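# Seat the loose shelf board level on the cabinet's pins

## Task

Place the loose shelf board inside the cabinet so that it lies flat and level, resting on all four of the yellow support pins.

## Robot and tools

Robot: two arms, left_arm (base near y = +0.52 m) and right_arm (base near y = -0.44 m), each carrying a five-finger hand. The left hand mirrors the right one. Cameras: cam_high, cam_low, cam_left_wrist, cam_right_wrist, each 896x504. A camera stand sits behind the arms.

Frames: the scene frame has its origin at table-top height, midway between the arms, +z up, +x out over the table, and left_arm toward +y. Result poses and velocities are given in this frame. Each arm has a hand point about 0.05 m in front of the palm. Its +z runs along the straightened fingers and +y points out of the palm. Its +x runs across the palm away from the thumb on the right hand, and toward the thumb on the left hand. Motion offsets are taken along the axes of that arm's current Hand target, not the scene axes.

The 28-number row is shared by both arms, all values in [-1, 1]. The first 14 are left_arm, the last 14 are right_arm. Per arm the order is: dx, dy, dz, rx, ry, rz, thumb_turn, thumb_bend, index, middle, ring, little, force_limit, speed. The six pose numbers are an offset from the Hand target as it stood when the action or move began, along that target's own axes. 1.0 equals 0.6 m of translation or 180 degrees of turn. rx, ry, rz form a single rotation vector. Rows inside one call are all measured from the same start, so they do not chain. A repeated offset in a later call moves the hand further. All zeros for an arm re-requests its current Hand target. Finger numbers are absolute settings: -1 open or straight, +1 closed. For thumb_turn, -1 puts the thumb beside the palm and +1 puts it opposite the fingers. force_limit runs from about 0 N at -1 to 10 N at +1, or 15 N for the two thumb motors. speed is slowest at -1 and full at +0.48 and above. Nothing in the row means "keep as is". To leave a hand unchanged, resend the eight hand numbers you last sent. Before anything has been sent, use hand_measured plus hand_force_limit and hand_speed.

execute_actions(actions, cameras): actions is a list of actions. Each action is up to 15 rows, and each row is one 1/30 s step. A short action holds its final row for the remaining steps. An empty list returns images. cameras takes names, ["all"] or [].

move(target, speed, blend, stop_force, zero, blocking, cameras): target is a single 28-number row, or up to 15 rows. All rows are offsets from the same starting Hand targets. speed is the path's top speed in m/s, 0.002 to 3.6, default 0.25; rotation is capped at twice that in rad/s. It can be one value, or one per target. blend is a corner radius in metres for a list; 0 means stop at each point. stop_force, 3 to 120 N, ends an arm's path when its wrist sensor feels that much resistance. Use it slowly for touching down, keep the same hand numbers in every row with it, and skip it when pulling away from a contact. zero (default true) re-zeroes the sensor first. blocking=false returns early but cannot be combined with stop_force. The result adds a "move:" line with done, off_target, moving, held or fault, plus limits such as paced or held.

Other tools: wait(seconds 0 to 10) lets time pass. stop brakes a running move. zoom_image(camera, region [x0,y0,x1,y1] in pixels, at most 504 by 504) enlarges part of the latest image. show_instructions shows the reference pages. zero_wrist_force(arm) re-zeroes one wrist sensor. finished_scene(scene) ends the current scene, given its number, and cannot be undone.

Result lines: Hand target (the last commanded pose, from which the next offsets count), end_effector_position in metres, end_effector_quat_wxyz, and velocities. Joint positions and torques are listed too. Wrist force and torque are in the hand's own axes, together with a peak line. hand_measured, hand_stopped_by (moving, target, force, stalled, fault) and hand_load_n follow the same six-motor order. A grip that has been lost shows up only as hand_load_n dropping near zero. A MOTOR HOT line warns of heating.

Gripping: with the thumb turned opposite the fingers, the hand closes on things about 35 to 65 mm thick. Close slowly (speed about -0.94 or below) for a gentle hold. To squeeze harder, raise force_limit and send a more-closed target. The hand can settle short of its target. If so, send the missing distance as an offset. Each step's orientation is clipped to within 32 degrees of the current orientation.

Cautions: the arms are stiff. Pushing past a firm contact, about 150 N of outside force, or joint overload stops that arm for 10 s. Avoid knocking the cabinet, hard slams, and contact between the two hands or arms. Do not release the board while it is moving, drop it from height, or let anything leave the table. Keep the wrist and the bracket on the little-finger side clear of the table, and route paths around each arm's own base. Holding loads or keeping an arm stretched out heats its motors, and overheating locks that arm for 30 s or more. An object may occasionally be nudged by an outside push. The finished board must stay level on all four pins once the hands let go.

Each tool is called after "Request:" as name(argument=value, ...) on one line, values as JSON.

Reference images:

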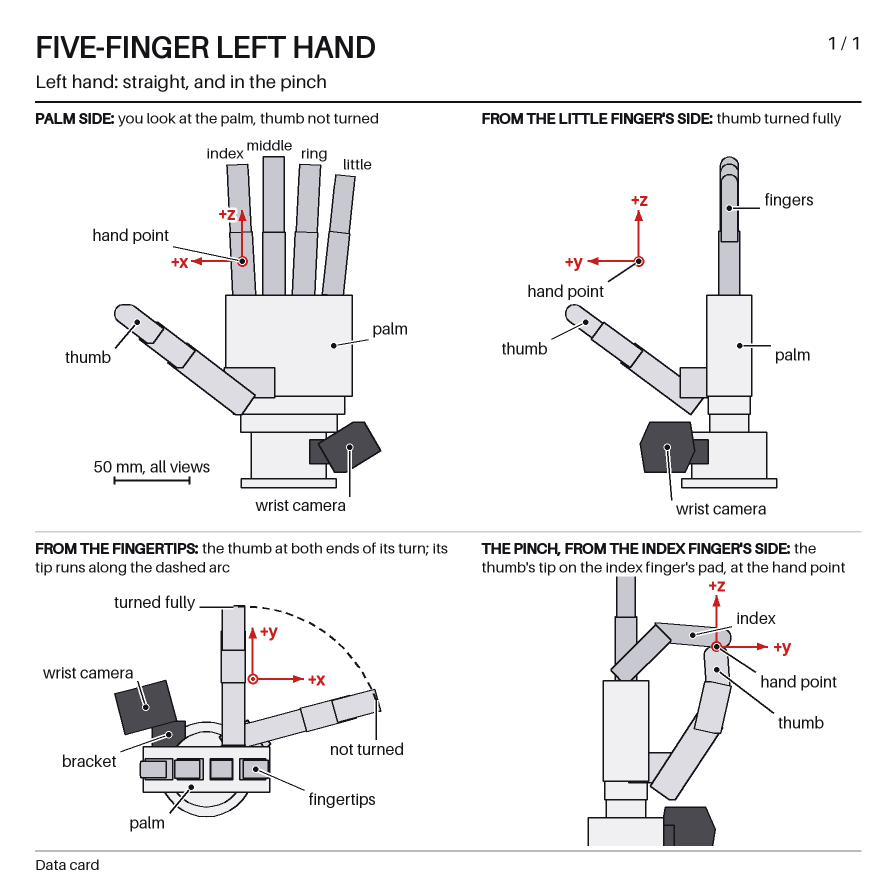

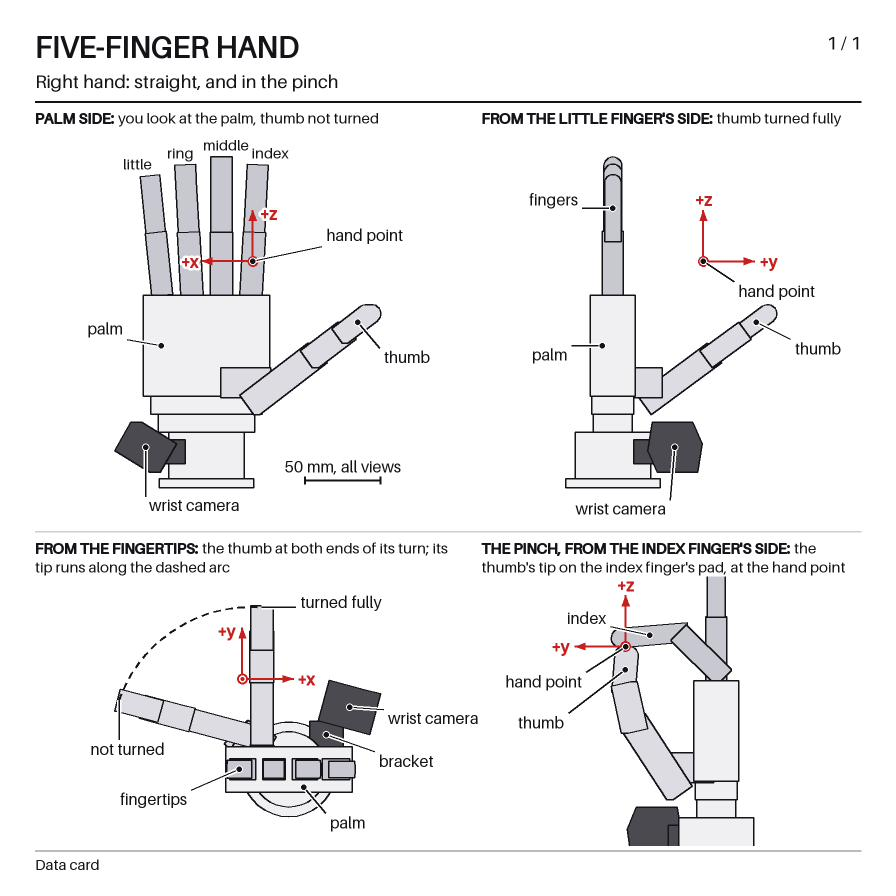

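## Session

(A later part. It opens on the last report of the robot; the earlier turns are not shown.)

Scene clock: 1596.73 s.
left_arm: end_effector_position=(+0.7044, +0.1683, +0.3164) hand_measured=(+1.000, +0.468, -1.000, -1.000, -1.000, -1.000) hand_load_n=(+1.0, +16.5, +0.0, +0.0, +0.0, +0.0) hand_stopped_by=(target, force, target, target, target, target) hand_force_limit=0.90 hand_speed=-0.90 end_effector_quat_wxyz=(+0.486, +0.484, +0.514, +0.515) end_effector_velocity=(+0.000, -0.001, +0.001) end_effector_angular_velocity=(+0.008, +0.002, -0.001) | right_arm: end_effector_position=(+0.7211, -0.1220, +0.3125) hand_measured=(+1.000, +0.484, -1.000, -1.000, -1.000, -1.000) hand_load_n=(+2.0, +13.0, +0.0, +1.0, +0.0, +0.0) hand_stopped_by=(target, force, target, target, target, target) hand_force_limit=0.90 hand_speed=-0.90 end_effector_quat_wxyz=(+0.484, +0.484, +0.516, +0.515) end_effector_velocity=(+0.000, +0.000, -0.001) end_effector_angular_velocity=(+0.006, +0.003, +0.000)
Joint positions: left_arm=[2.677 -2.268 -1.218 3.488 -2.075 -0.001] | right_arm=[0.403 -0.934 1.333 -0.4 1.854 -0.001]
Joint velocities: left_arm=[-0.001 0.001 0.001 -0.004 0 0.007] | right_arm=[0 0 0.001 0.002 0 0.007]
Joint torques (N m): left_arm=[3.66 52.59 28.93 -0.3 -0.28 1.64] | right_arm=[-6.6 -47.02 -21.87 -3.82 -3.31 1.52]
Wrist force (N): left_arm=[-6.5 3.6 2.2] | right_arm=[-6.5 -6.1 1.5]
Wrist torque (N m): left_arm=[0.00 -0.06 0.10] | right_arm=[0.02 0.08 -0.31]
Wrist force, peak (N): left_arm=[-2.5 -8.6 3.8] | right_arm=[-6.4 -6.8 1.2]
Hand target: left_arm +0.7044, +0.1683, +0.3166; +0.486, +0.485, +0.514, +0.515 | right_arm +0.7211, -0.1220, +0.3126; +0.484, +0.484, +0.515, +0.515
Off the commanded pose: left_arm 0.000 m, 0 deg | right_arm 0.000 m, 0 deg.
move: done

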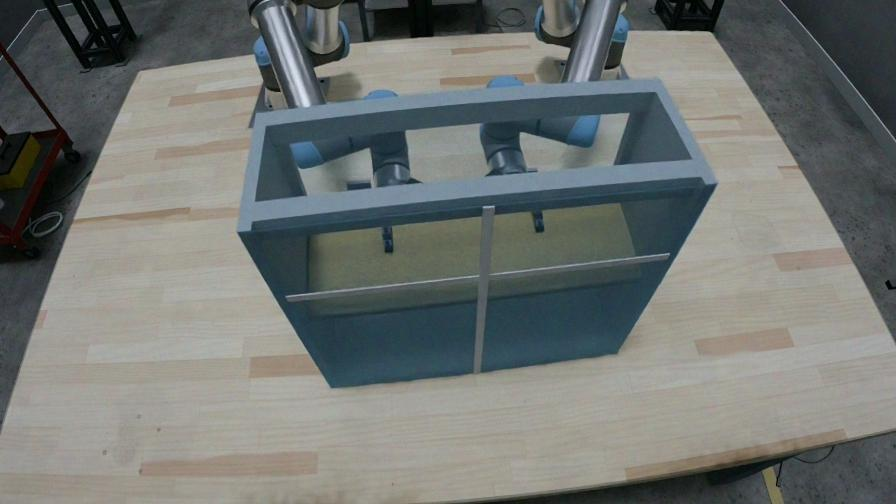

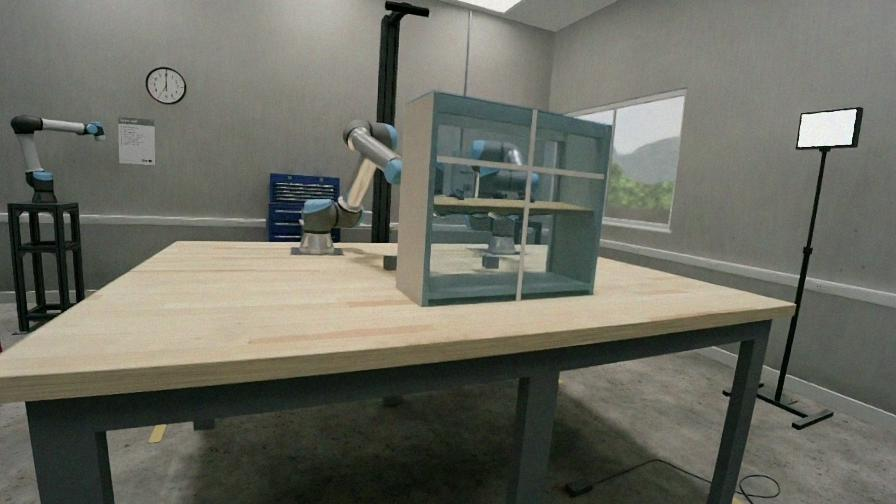

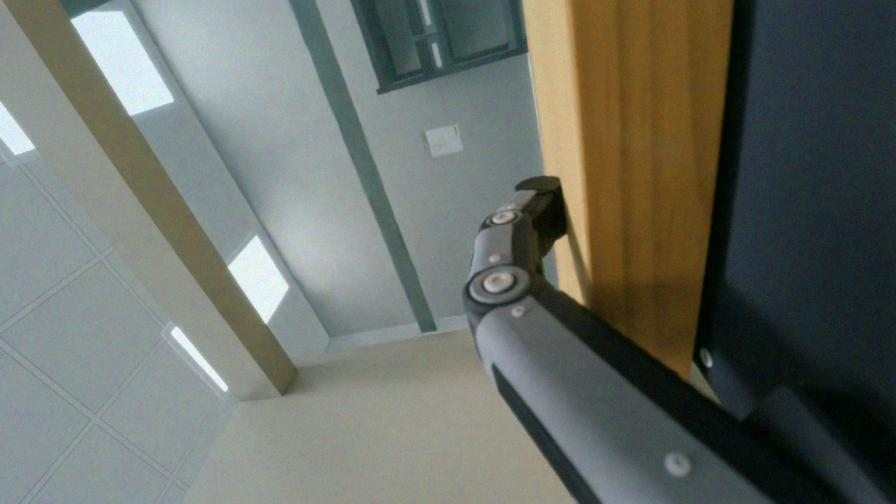

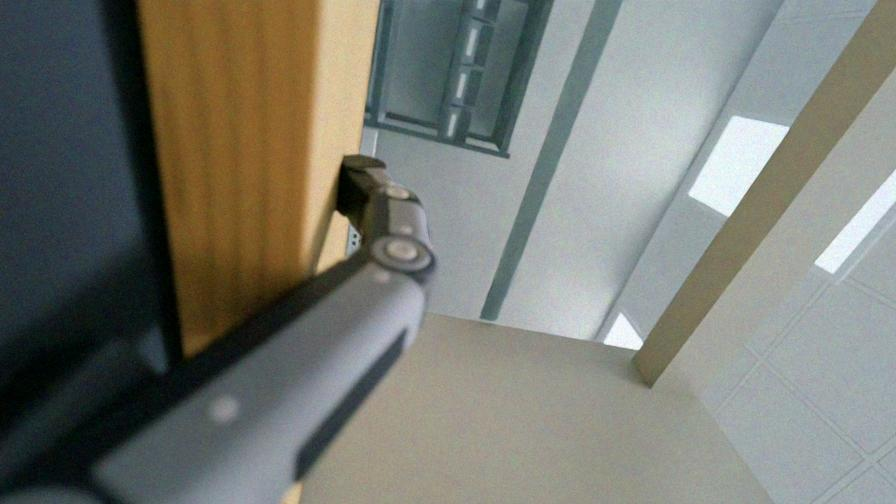

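Request:
move(target=[-0.0025,0,0,0,0,0,1,0.85,-1,-1,-1,-1,0.9,-0.9,-0.0025,0,0,0,0,0,1,0.85,-1,-1,-1,-1,0.9,-0.9], speed=0.02)

Scene clock: 1610.30 s.
left_arm: end_effector_position=(+0.7045, +0.1668, +0.3166) hand_measured=(+1.000, +0.468, -1.000, -1.000, -1.000, -1.000) hand_load_n=(+1.0, +14.0, +0.0, +0.5, +0.5, +0.0) hand_stopped_by=(target, force, target, target, target, target) hand_force_limit=0.90 hand_speed=-0.90 end_effector_quat_wxyz=(+0.486, +0.485, +0.514, +0.515) | right_arm: end_effector_position=(+0.7212, -0.1235, +0.3126) hand_measured=(+1.000, +0.484, -1.000, -1.000, -1.000, -1.000) hand_load_n=(+1.5, +13.5, +0.0, +1.0, +0.0, +0.0) hand_stopped_by=(target, force, target, target, target, target) hand_force_limit=0.90 hand_speed=-0.90 end_effector_quat_wxyz=(+0.484, +0.484, +0.515, +0.515)
Joint positions: left_arm=[2.675 -2.271 -1.214 3.486 -2.077 0] | right_arm=[0.401 -0.936 1.336 -0.401 1.851 -0.001]
Joint torques (N m): left_arm=[-4.57 49.6 27.49 2.36 -1.6 1.24] | right_arm=[-12.59 -55.36 -16.56 -3.87 -1.02 1.78]
Wrist force (N): left_arm=[-0.2 -8.8 2.8] | right_arm=[0.1 -1.6 0.3]
Wrist torque (N m): left_arm=[-0.47 -0.18 0.82] | right_arm=[0.12 0.09 -0.03]
Wrist force, peak (N): left_arm=[0.1 -9.0 2.6] | right_arm=[-6.4 -6.7 1.2]
Hand target: left_arm +0.7045, +0.1668, +0.3166; +0.486, +0.485, +0.514, +0.515 | right_arm +0.7212, -0.1235, +0.3126; +0.484, +0.484, +0.515, +0.515
Off the commanded pose: left_arm 0.000 m, 0 deg | right_arm 0.000 m, 0 deg.
move: done

Request:
wait(seconds=0, cameras=["cam_left_wrist","cam_right_wrist","cam_low","cam_high"])

Request:
zoom_image(camera="cam_left_wrist", region=[260, 0, 620, 360])

Request:
zoom_image(camera="cam_right_wrist", region=[280, 0, 640, 360])

Request:
zoom_image(camera="cam_low", region=[540, 180, 620, 250])

Request:
zoom_image(camera="cam_low", region=[425, 170, 525, 250])

Scene clock: 1622.00 s.
left_arm: end_effector_position=(+0.7045, +0.1668, +0.3166) hand_measured=(+1.000, +0.468, -1.000, -1.000, -1.000, -1.000) hand_load_n=(+1.0, +14.0, +0.0, +1.0, +0.0, +0.0) hand_stopped_by=(target, force, target, target, target, target) hand_force_limit=0.90 hand_speed=-0.90 end_effector_quat_wxyz=(+0.486, +0.485, +0.514, +0.515) | right_arm: end_effector_position=(+0.7212, -0.1235, +0.3126) hand_measured=(+1.000, +0.484, -1.000, -1.000, -1.000, -1.000) hand_load_n=(+1.5, +13.5, +0.0, +1.0, +0.0, +0.0) hand_stopped_by=(target, force, target, target, target, target) hand_force_limit=0.90 hand_speed=-0.90 end_effector_quat_wxyz=(+0.484, +0.484, +0.515, +0.515)
Joint positions: left_arm=[2.675 -2.271 -1.214 3.486 -2.077 0] | right_arm=[0.401 -0.936 1.336 -0.401 1.852 -0.001]
Joint torques (N m): left_arm=[7.18 59.89 20.54 4.99 0.39 1.48] | right_arm=[-0.81 -40.72 -26.71 0.25 1.46 1.75]
Wrist force (N): left_arm=[-0.4 -8.4 2.9] | right_arm=[0.3 -1.5 0.5]
Wrist torque (N m): left_arm=[-0.44 -0.17 0.81] | right_arm=[0.10 0.07 -0.01]
Wrist force, peak (N): left_arm=[-0.2 -8.9 3.0] | right_arm=[0.4 -1.8 0.3]
Hand target: left_arm +0.7045, +0.1668, +0.3166; +0.486, +0.485, +0.514, +0.515 | right_arm +0.7212, -0.1235, +0.3126; +0.484, +0.484, +0.515, +0.515
Off the commanded pose: left_arm 0.000 m, 0 deg | right_arm 0.000 m, 0 deg.

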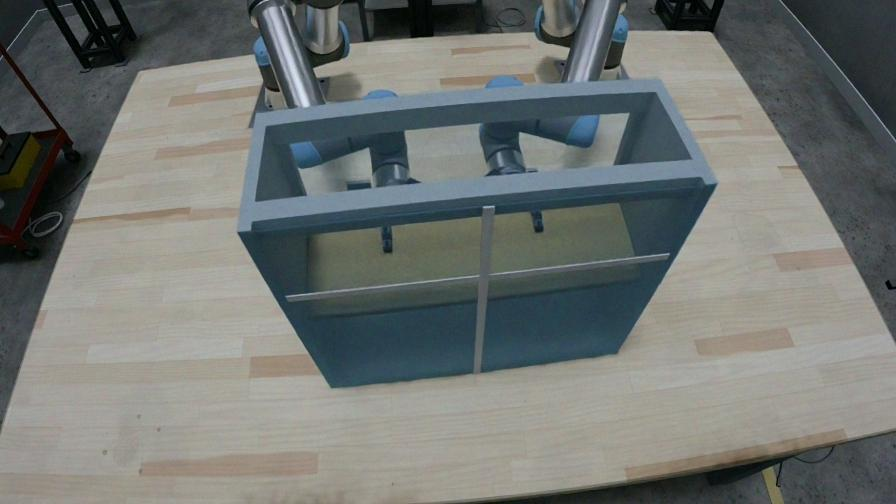

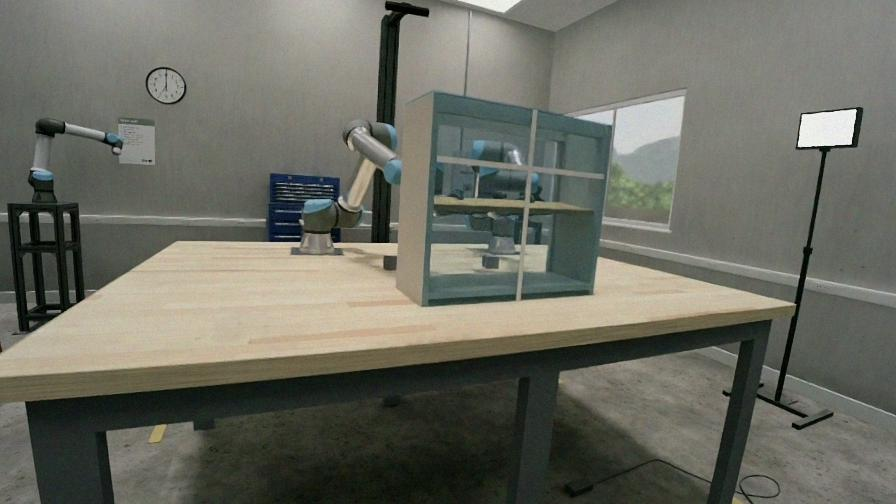

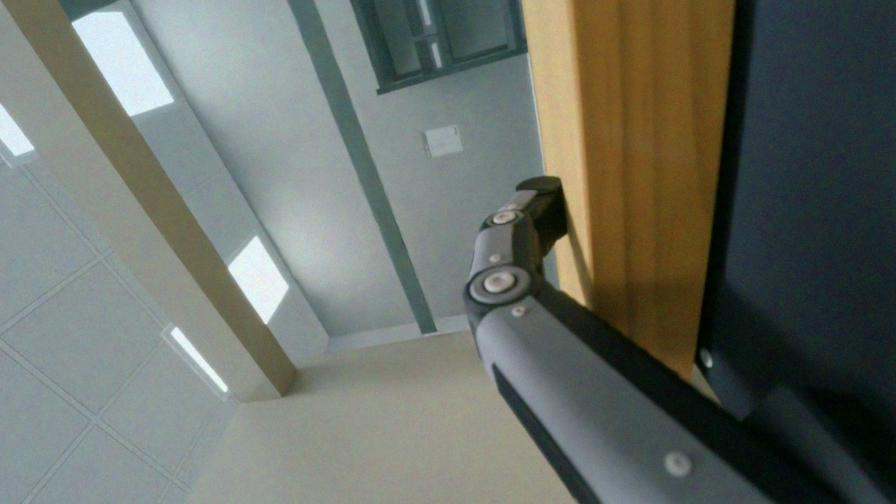

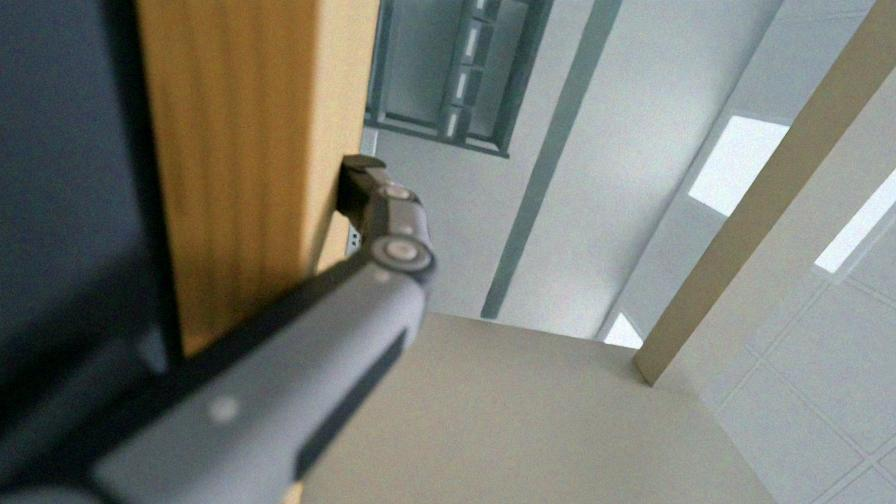

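Scaled by 1.400 from the camera's 896x504 image, which has a finer 1280x720 frame.

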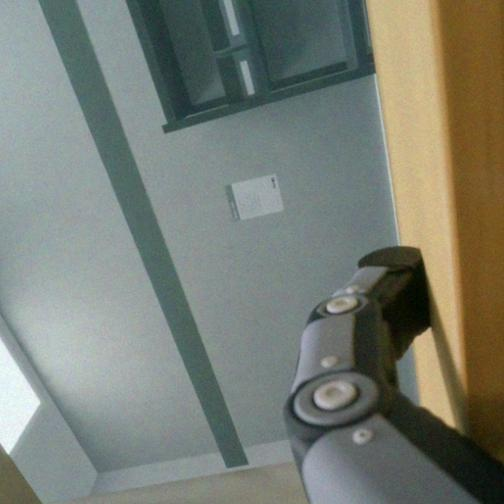

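Scaled by 1.400 from the camera's 896x504 image, which has a finer 1280x720 frame.

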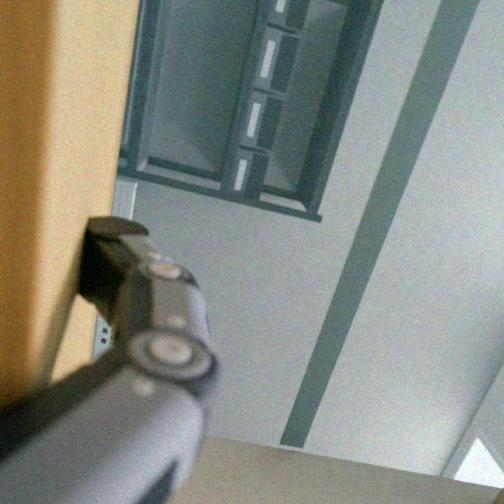

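Scaled by 6.300 from the camera's 896x504 image, which has a finer 1280x720 frame.

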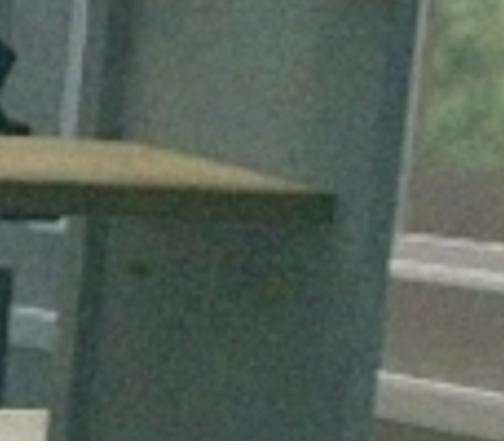

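Scaled by 5.040 from the camera's 896x504 image, which has a finer 1280x720 frame.

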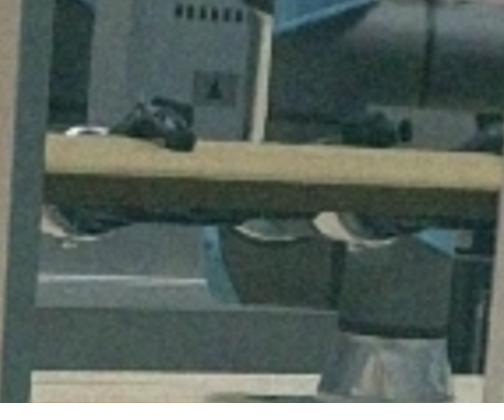

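Request:
move(target=[0,-0.0048,-0.008,-0.0297,0,0,1,0.85,-1,-1,-1,-1,0.9,-0.9,0,-0.005,-0.0077,-0.0297,0,0,1,0.85,-1,-1,-1,-1,0.9,-0.9], speed=0.03, cameras=["all"])

Request:
zoom_image(camera="cam_low", region=[540, 180, 620, 250])

Request:
zoom_image(camera="cam_high", region=[280, 210, 380, 340])

Request:
zoom_image(camera="cam_high", region=[580, 180, 680, 310])

Scene clock: 1695.97 s.
left_arm: end_effector_position=(+0.6997, +0.1665, +0.3136) hand_measured=(+1.000, +0.468, -1.000, -1.000, -1.000, -1.000) hand_load_n=(+1.0, +14.5, +0.0, +1.0, +0.0, +0.0) hand_stopped_by=(target, force, target, target, target, target) hand_force_limit=0.90 hand_speed=-0.90 end_effector_quat_wxyz=(+0.508, +0.461, +0.490, +0.538) | right_arm: end_effector_position=(+0.7166, -0.1238, +0.3095) hand_measured=(+1.000, +0.484, -1.000, -1.000, -1.000, -1.000) hand_load_n=(+1.5, +13.5, +0.5, +1.0, +0.0, +0.0) hand_stopped_by=(target, force, target, target, target, target) hand_force_limit=0.90 hand_speed=-0.90 end_effector_quat_wxyz=(+0.506, +0.461, +0.491, +0.539)
Joint positions: left_arm=[2.677 -2.274 -1.281 3.663 -2.073 0.051] | right_arm=[0.4 -0.926 1.394 -0.565 1.849 -0.028]
Joint torques (N m): left_arm=[9.97 51.89 33.2 2.38 0.4 -3.54] | right_arm=[-14.13 -48.57 -28.01 0.37 -1.27 1.33]
Wrist force (N): left_arm=[-0.5 -9.0 1.6] | right_arm=[0.5 -1.5 0.5]
Wrist torque (N m): left_arm=[-0.46 -0.27 0.75] | right_arm=[0.13 -0.02 0.04]
Wrist force, peak (N): left_arm=[-0.1 -8.9 2.7] | right_arm=[0.2 -1.9 0.6]
Hand target: left_arm +0.6997, +0.1665, +0.3137; +0.508, +0.461, +0.490, +0.538 | right_arm +0.7166, -0.1238, +0.3096; +0.506, +0.461, +0.491, +0.539
Off the commanded pose: left_arm 0.000 m, 0 deg | right_arm 0.000 m, 0 deg.
move: done

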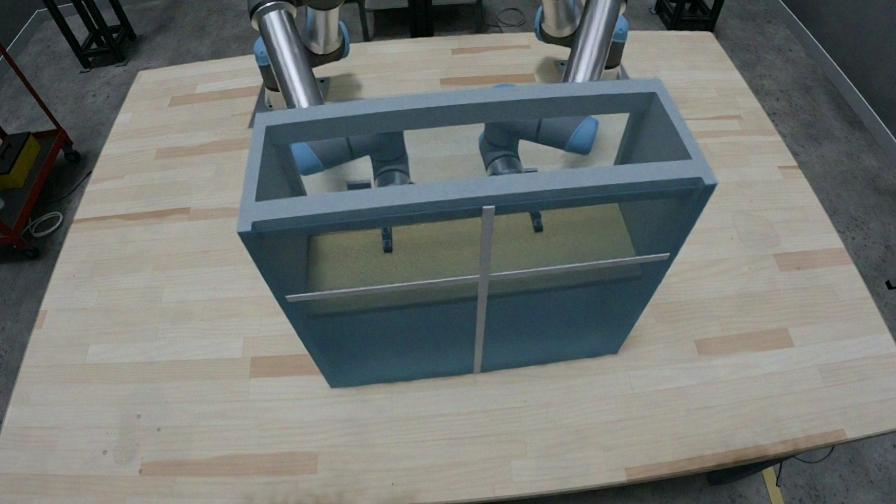

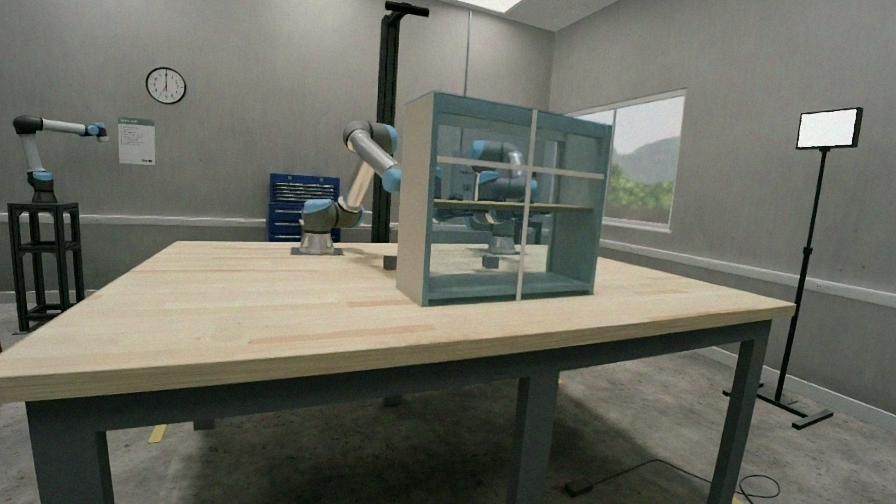

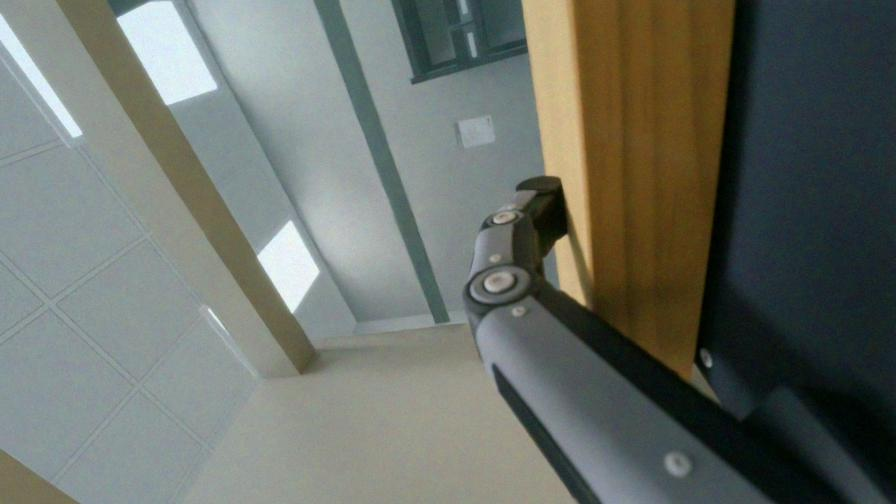

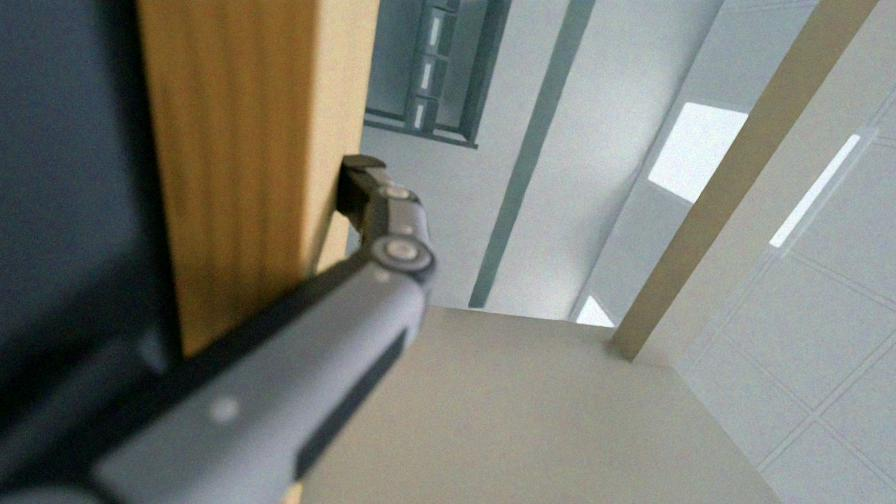

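Scaled by 6.300 from the camera's 896x504 image, which has a finer 1280x720 frame.

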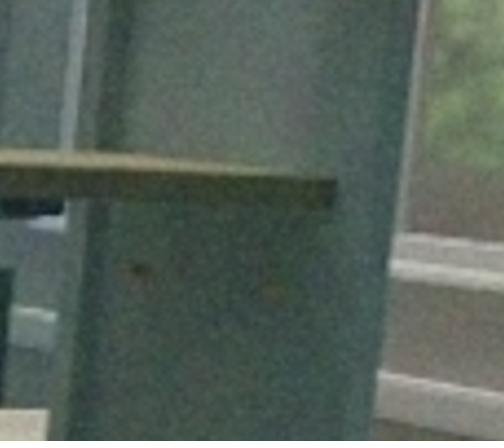

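Scaled by 3.877 from the camera's 896x504 image, which has a finer 1280x720 frame.

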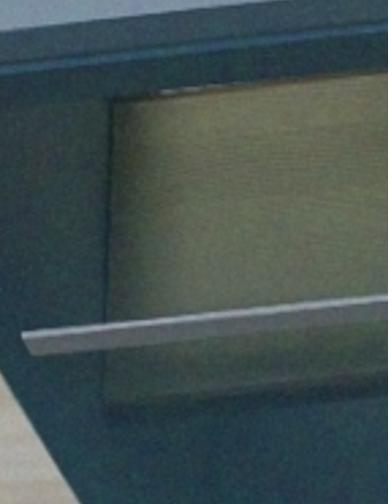

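Scaled by 3.877 from the camera's 896x504 image, which has a finer 1280x720 frame.

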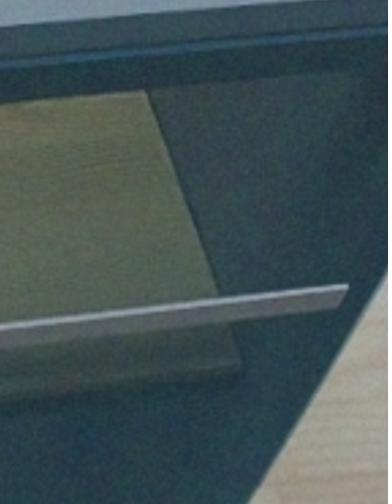

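Request:
move(target=[0,-0.0498,-0.0047,0,0,0,1,0.85,-1,-1,-1,-1,0.9,-0.9,0,-0.0498,-0.0047,0,0,0,1,0.85,-1,-1,-1,-1,0.9,-0.9], speed=0.02, stop_force=8, cameras=["cam_low","cam_high"])

Request:
zoom_image(camera="cam_low", region=[540, 180, 620, 250])

Scene clock: 1715.47 s.
left_arm: end_effector_position=(+0.6998, +0.1665, +0.2837) hand_measured=(+1.000, +0.468, -1.000, -1.000, -1.000, -1.000) hand_load_n=(+1.0, +14.5, +0.0, +1.0, +0.0, +0.0) hand_stopped_by=(target, force, target, target, target, target) hand_force_limit=0.90 hand_speed=-0.90 end_effector_quat_wxyz=(+0.508, +0.461, +0.490, +0.538) | right_arm: end_effector_position=(+0.7166, -0.1238, +0.2796) hand_measured=(+1.000, +0.484, -1.000, -1.000, -1.000, -1.000) hand_load_n=(+1.5, +13.5, +0.5, +1.0, +0.0, +0.0) hand_stopped_by=(target, force, target, target, target, target) hand_force_limit=0.90 hand_speed=-0.90 end_effector_quat_wxyz=(+0.506, +0.461, +0.491, +0.539)
Joint positions: left_arm=[2.677 -2.305 -1.309 3.723 -2.073 0.051] | right_arm=[0.4 -0.892 1.421 -0.626 1.849 -0.027]
Joint torques (N m): left_arm=[-6.09 60.61 32.74 2.35 -0.88 -1.83] | right_arm=[-12.51 -58.32 -26.5 0.55 -1.37 1.31]
Wrist force (N): left_arm=[-1.0 -8.2 2.1] | right_arm=[0.9 -0.8 0.9]
Wrist torque (N m): left_arm=[-0.43 -0.32 0.78] | right_arm=[0.15 0.01 0.05]
Wrist force, peak (N): left_arm=[-1.0 -9.3 1.8] | right_arm=[1.2 -1.7 0.3]
Hand target: left_arm +0.6998, +0.1665, +0.2837; +0.508, +0.461, +0.490, +0.538 | right_arm +0.7166, -0.1238, +0.2796; +0.506, +0.461, +0.491, +0.539
Off the commanded pose: left_arm 0.000 m, 0 deg | right_arm 0.000 m, 0 deg.
move: done
Images, in order (width x height): cam_high 896x504, cam_low 896x504.

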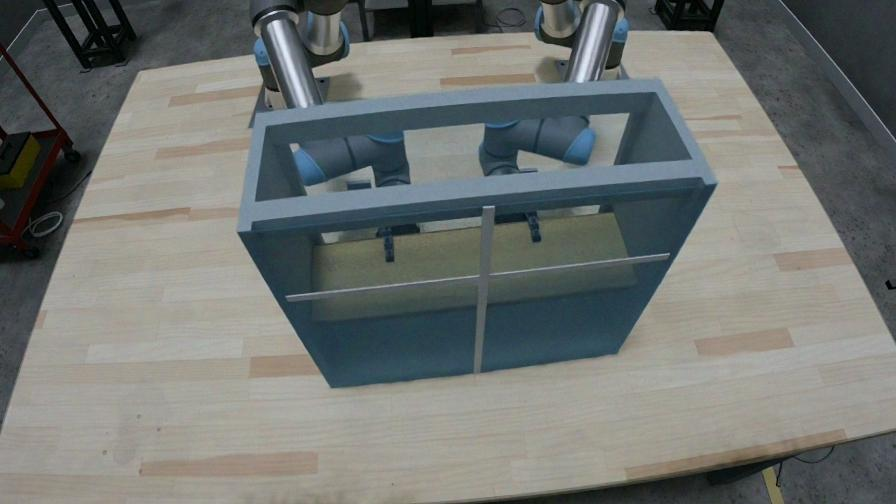

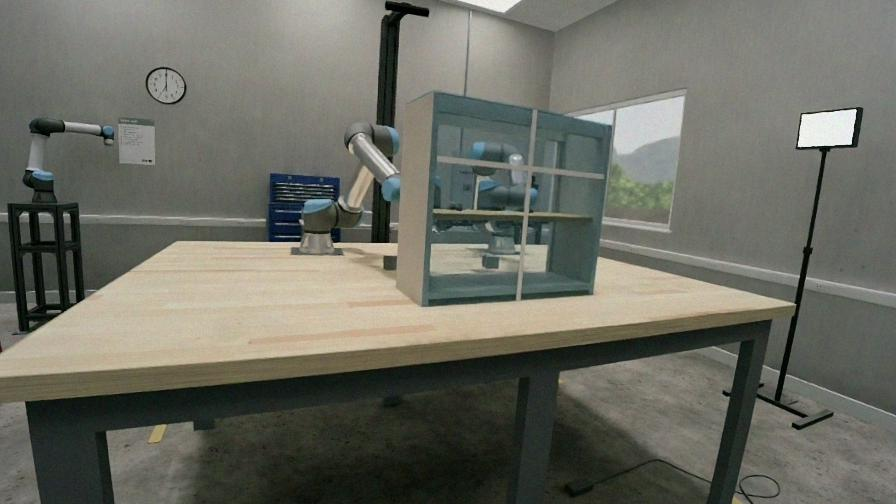

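Scaled by 6.300 from the camera's 896x504 image, which has a finer 1280x720 frame.

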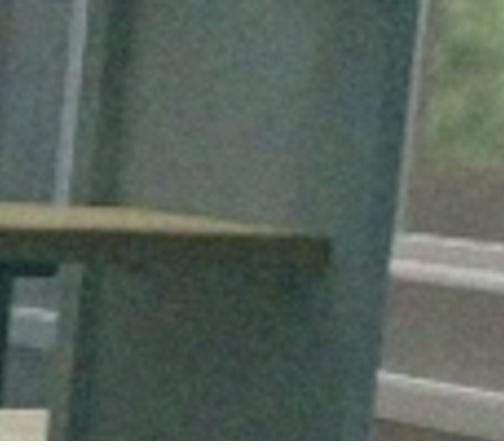

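Request:
move(target=[0,-0.0332,-0.0031,0,0,0,1,0.85,-1,-1,-1,-1,0.9,-0.9,0,-0.0332,-0.0031,0,0,0,1,0.85,-1,-1,-1,-1,0.9,-0.9], speed=0.01, stop_force=4, cameras=["cam_low","cam_high"])

Request:
zoom_image(camera="cam_low", region=[540, 180, 620, 250])

Scene clock: 1731.57 s.
left_arm: end_effector_position=(+0.6998, +0.1665, +0.2756) hand_measured=(+1.000, +0.468, -1.000, -1.000, -1.000, -1.000) hand_load_n=(+1.5, +10.5, +0.0, +1.0, +0.0, +0.0) hand_stopped_by=(target, force, target, target, target, target) hand_force_limit=0.90 hand_speed=-0.90 end_effector_quat_wxyz=(+0.508, +0.461, +0.490, +0.538) | right_arm: end_effector_position=(+0.7166, -0.1238, +0.2752) hand_measured=(+1.000, +0.484, -1.000, -1.000, -1.000, -1.000) hand_load_n=(+1.0, +12.5, +0.0, +0.5, +0.0, +0.0) hand_stopped_by=(target, force, target, target, target, target) hand_force_limit=0.90 hand_speed=-0.90 end_effector_quat_wxyz=(+0.506, +0.461, +0.491, +0.539)
Joint positions: left_arm=[2.677 -2.315 -1.316 3.738 -2.073 0.051] | right_arm=[0.4 -0.887 1.424 -0.635 1.849 -0.027]
Joint torques (N m): left_arm=[-5.83 57.7 30.61 1.44 0.77 0.88] | right_arm=[-13.1 -62.26 -27.89 -2.32 -1.38 -0.53]
Wrist force (N): left_arm=[-0.6 -4.3 2.3] | right_arm=[0.6 -5.9 0.3]
Wrist torque (N m): left_arm=[-0.08 -0.22 0.07] | right_arm=[-0.24 0.05 -0.34]
Wrist force, peak (N): left_arm=[-0.5 -10.7 2.6] | right_arm=[1.2 -6.6 0.0]
Hand target: left_arm +0.6998, +0.1665, +0.2756; +0.508, +0.461, +0.490, +0.538 (not the last commanded pose) | right_arm +0.7166, -0.1238, +0.2752; +0.506, +0.461, +0.491, +0.539 (not the last commanded pose)
Off the commanded pose: left_arm 0.012 m, 0 deg | right_arm 0.016 m, 0 deg.
move: contact (left_arm, right_arm)
Images, in order (width x height): cam_high 896x504, cam_low 896x504.

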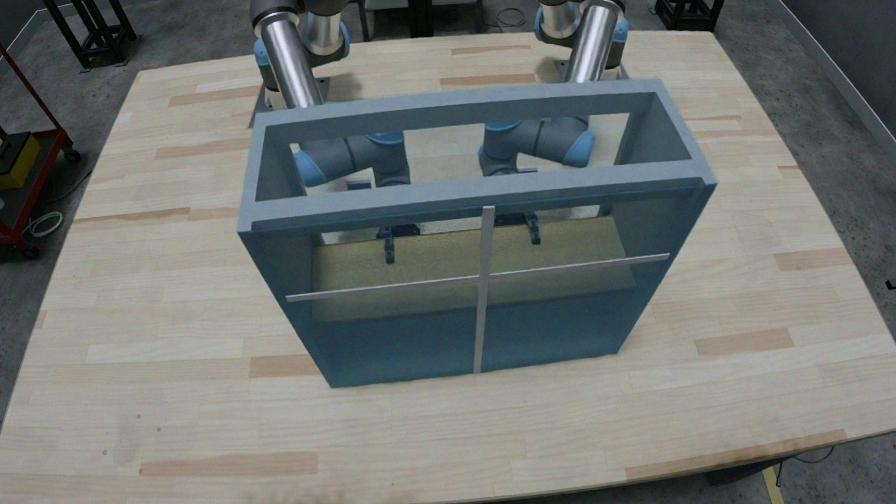

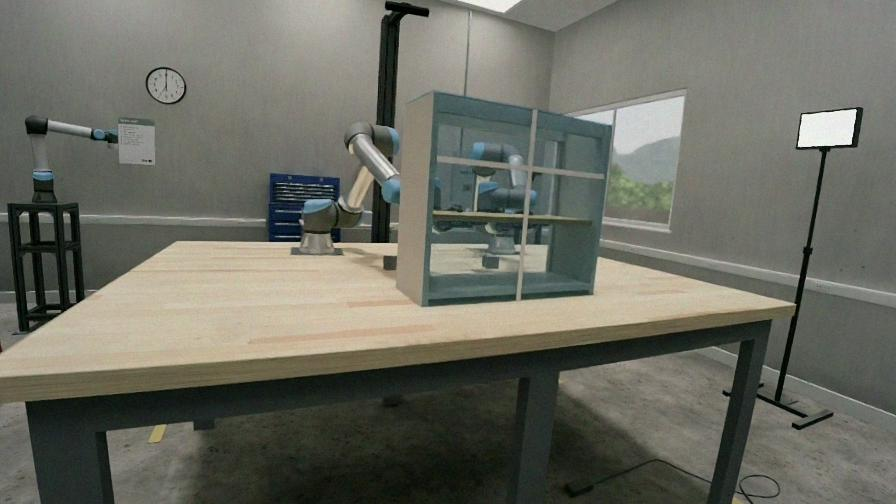

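Scaled by 6.300 from the camera's 896x504 image, which has a finer 1280x720 frame.

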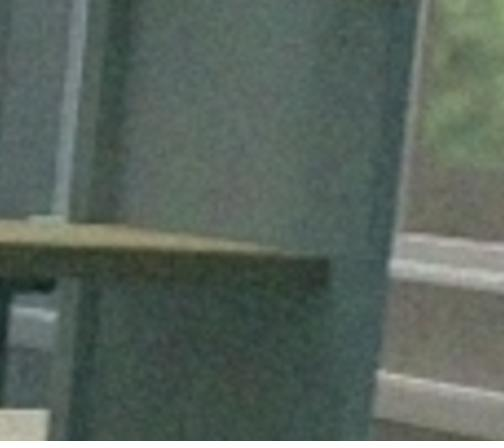

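Request:
move(target=[0,-0.0033,-0.0003,0,0,0,1,0.85,-1,-1,-1,-1,0.9,-0.9,0,-0.0033,-0.0003,0,0,0,1,0.85,-1,-1,-1,-1,0.9,-0.9], speed=0.01)

Scene clock: 1765.70 s.
left_arm: end_effector_position=(+0.6998, +0.1665, +0.2735) hand_measured=(+1.000, +0.468, -1.000, -1.000, -1.000, -1.000) hand_load_n=(+1.5, +10.5, +0.0, +1.0, +0.0, +0.0) hand_stopped_by=(target, force, target, target, target, target) hand_force_limit=0.90 hand_speed=-0.90 end_effector_quat_wxyz=(+0.508, +0.461, +0.490, +0.538) | right_arm: end_effector_position=(+0.7166, -0.1238, +0.2732) hand_measured=(+1.000, +0.484, -1.000, -1.000, -1.000, -1.000) hand_load_n=(+0.5, +13.0, +0.0, +0.5, +0.0, +0.0) hand_stopped_by=(target, force, target, target, target, target) hand_force_limit=0.90 hand_speed=-0.90 end_effector_quat_wxyz=(+0.506, +0.461, +0.491, +0.539)
Joint positions: left_arm=[2.677 -2.317 -1.317 3.742 -2.073 0.051] | right_arm=[0.4 -0.884 1.426 -0.639 1.849 -0.027]
Joint torques (N m): left_arm=[-6.05 47.22 19.68 3.67 0.46 0.79] | right_arm=[-13.14 -42.79 -12.82 -3.32 -1.23 -0.41]
Wrist force (N): left_arm=[-0.7 -4.0 3.2] | right_arm=[0.4 -2.0 -0.4]
Wrist torque (N m): left_arm=[-0.24 -0.14 0.03] | right_arm=[-0.15 0.15 -0.34]
Wrist force, peak (N): left_arm=[-0.7 -4.6 2.8] | right_arm=[0.5 -6.3 0.3]
Hand target: left_arm +0.6998, +0.1665, +0.2736; +0.508, +0.461, +0.490, +0.538 | right_arm +0.7166, -0.1238, +0.2732; +0.506, +0.461, +0.491, +0.539
Off the commanded pose: left_arm 0.000 m, 0 deg | right_arm 0.000 m, 0 deg.
move: done

Request:
move(target=[0,-0.0033,-0.0003,0,0,0,1,0.85,-1,-1,-1,-1,0.9,-0.9,0,-0.0033,-0.0003,0,0,0,1,0.85,-1,-1,-1,-1,0.9,-0.9], speed=0.01, cameras=["all"])

Request:
zoom_image(camera="cam_low", region=[540, 180, 620, 250])

Request:
zoom_image(camera="cam_low", region=[425, 180, 525, 260])

Request:
zoom_image(camera="cam_high", region=[280, 210, 380, 340])

Request:
zoom_image(camera="cam_high", region=[560, 190, 660, 320])

Scene clock: 1781.07 s.
left_arm: end_effector_position=(+0.6998, +0.1665, +0.2717) hand_measured=(+1.000, +0.468, -1.000, -1.000, -1.000, -1.000) hand_load_n=(+2.0, +12.5, +0.0, +0.0, +0.0, +0.0) hand_stopped_by=(target, force, target, target, target, target) hand_force_limit=0.90 hand_speed=-0.90 end_effector_quat_wxyz=(+0.508, +0.461, +0.490, +0.538) | right_arm: end_effector_position=(+0.7166, -0.1238, +0.2713) hand_measured=(+1.000, +0.484, -1.000, -1.000, -1.000, -1.000) hand_load_n=(+1.5, +15.0, +0.0, +0.0, +0.0, +0.0) hand_stopped_by=(target, force, target, target, target, target) hand_force_limit=0.90 hand_speed=-0.90 end_effector_quat_wxyz=(+0.506, +0.461, +0.491, +0.539)
Joint positions: left_arm=[2.677 -2.319 -1.319 3.746 -2.073 0.051] | right_arm=[0.4 -0.882 1.427 -0.643 1.849 -0.027]
Joint torques (N m): left_arm=[-0.55 35.76 10.77 0.67 0.94 0.6] | right_arm=[-14.39 -26.53 -3.14 0.92 -1.34 -0.21]
Wrist force (N): left_arm=[0.5 10.3 2.8] | right_arm=[1.0 17.4 -2.0]
Wrist torque (N m): left_arm=[0.04 0.09 -0.23] | right_arm=[0.46 0.26 0.18]
Wrist force, peak (N): left_arm=[0.5 10.3 2.8] | right_arm=[1.0 17.4 -2.0]
Hand target: left_arm +0.6998, +0.1665, +0.2716; +0.508, +0.461, +0.490, +0.538 | right_arm +0.7166, -0.1238, +0.2712; +0.506, +0.461, +0.491, +0.539
Off the commanded pose: left_arm 0.000 m, 0 deg | right_arm 0.000 m, 0 deg.
move: done

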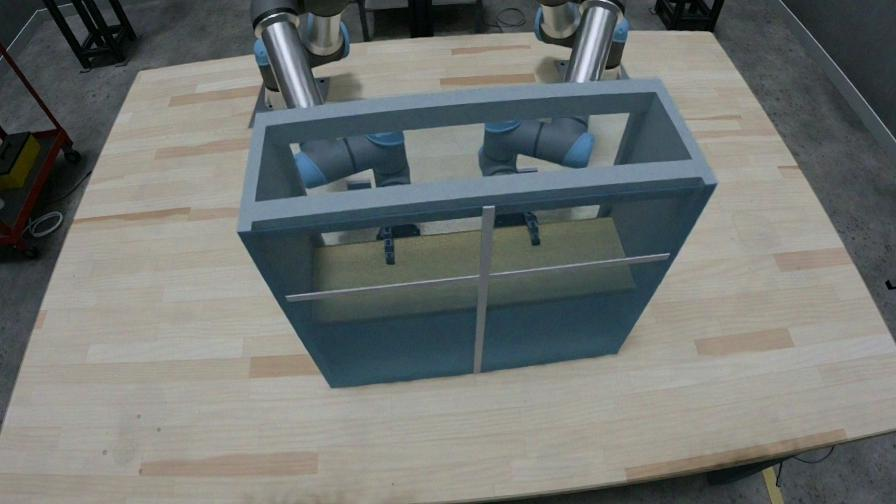

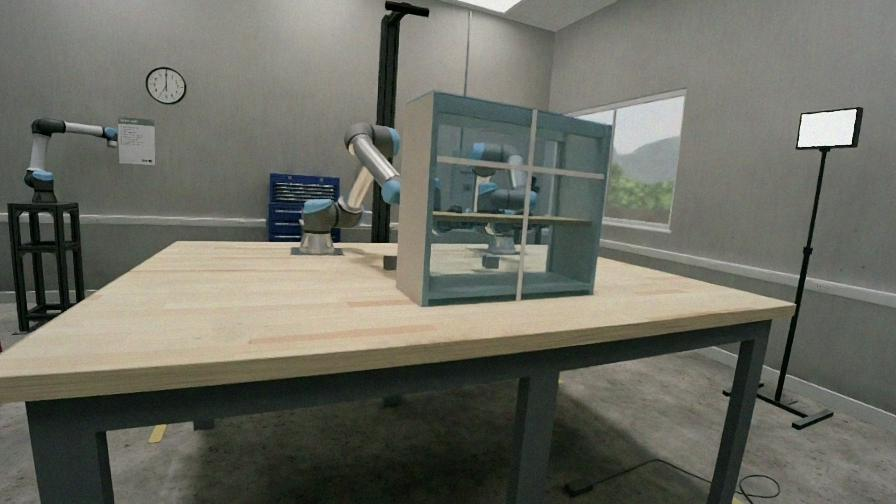

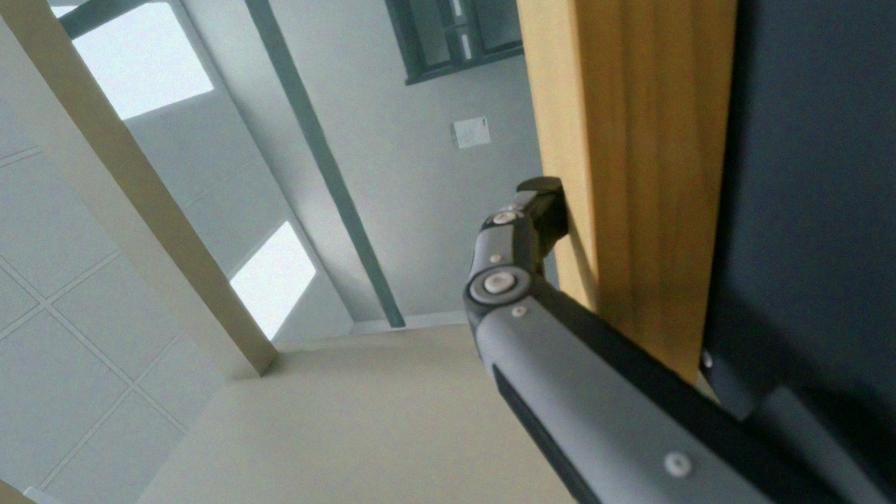

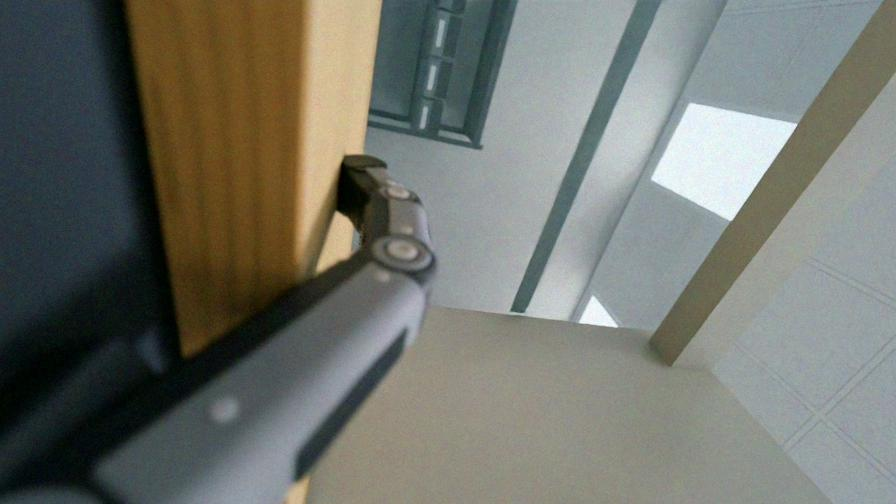

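Scaled by 6.300 from the camera's 896x504 image, which has a finer 1280x720 frame.

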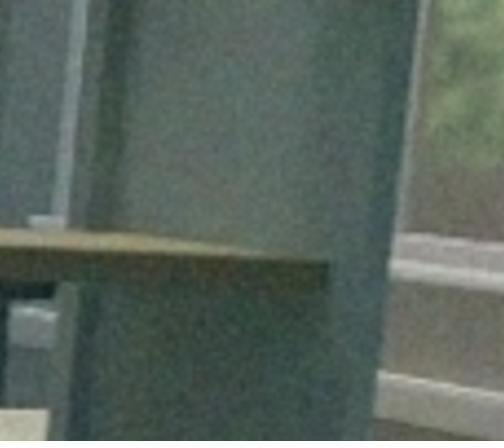

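Scaled by 5.040 from the camera's 896x504 image, which has a finer 1280x720 frame.

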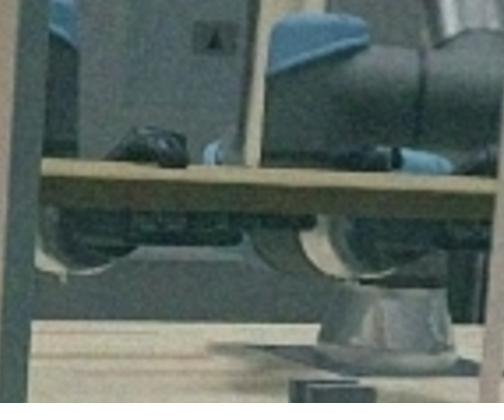

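Scaled by 3.877 from the camera's 896x504 image, which has a finer 1280x720 frame.

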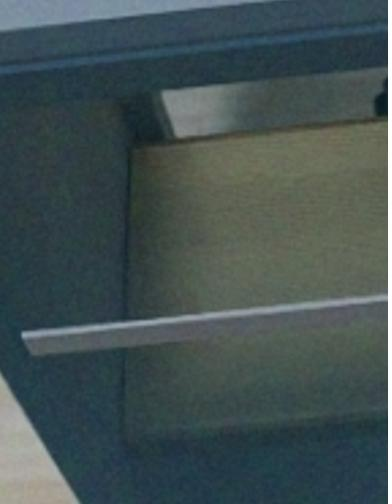

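Scaled by 3.877 from the camera's 896x504 image, which has a finer 1280x720 frame.

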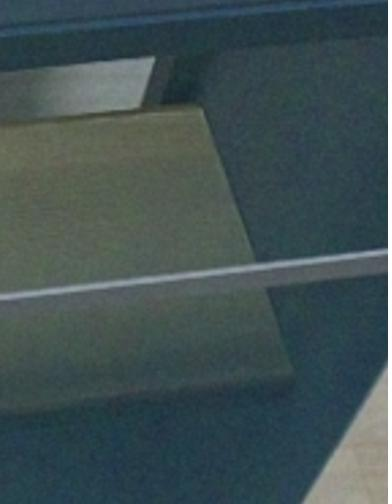

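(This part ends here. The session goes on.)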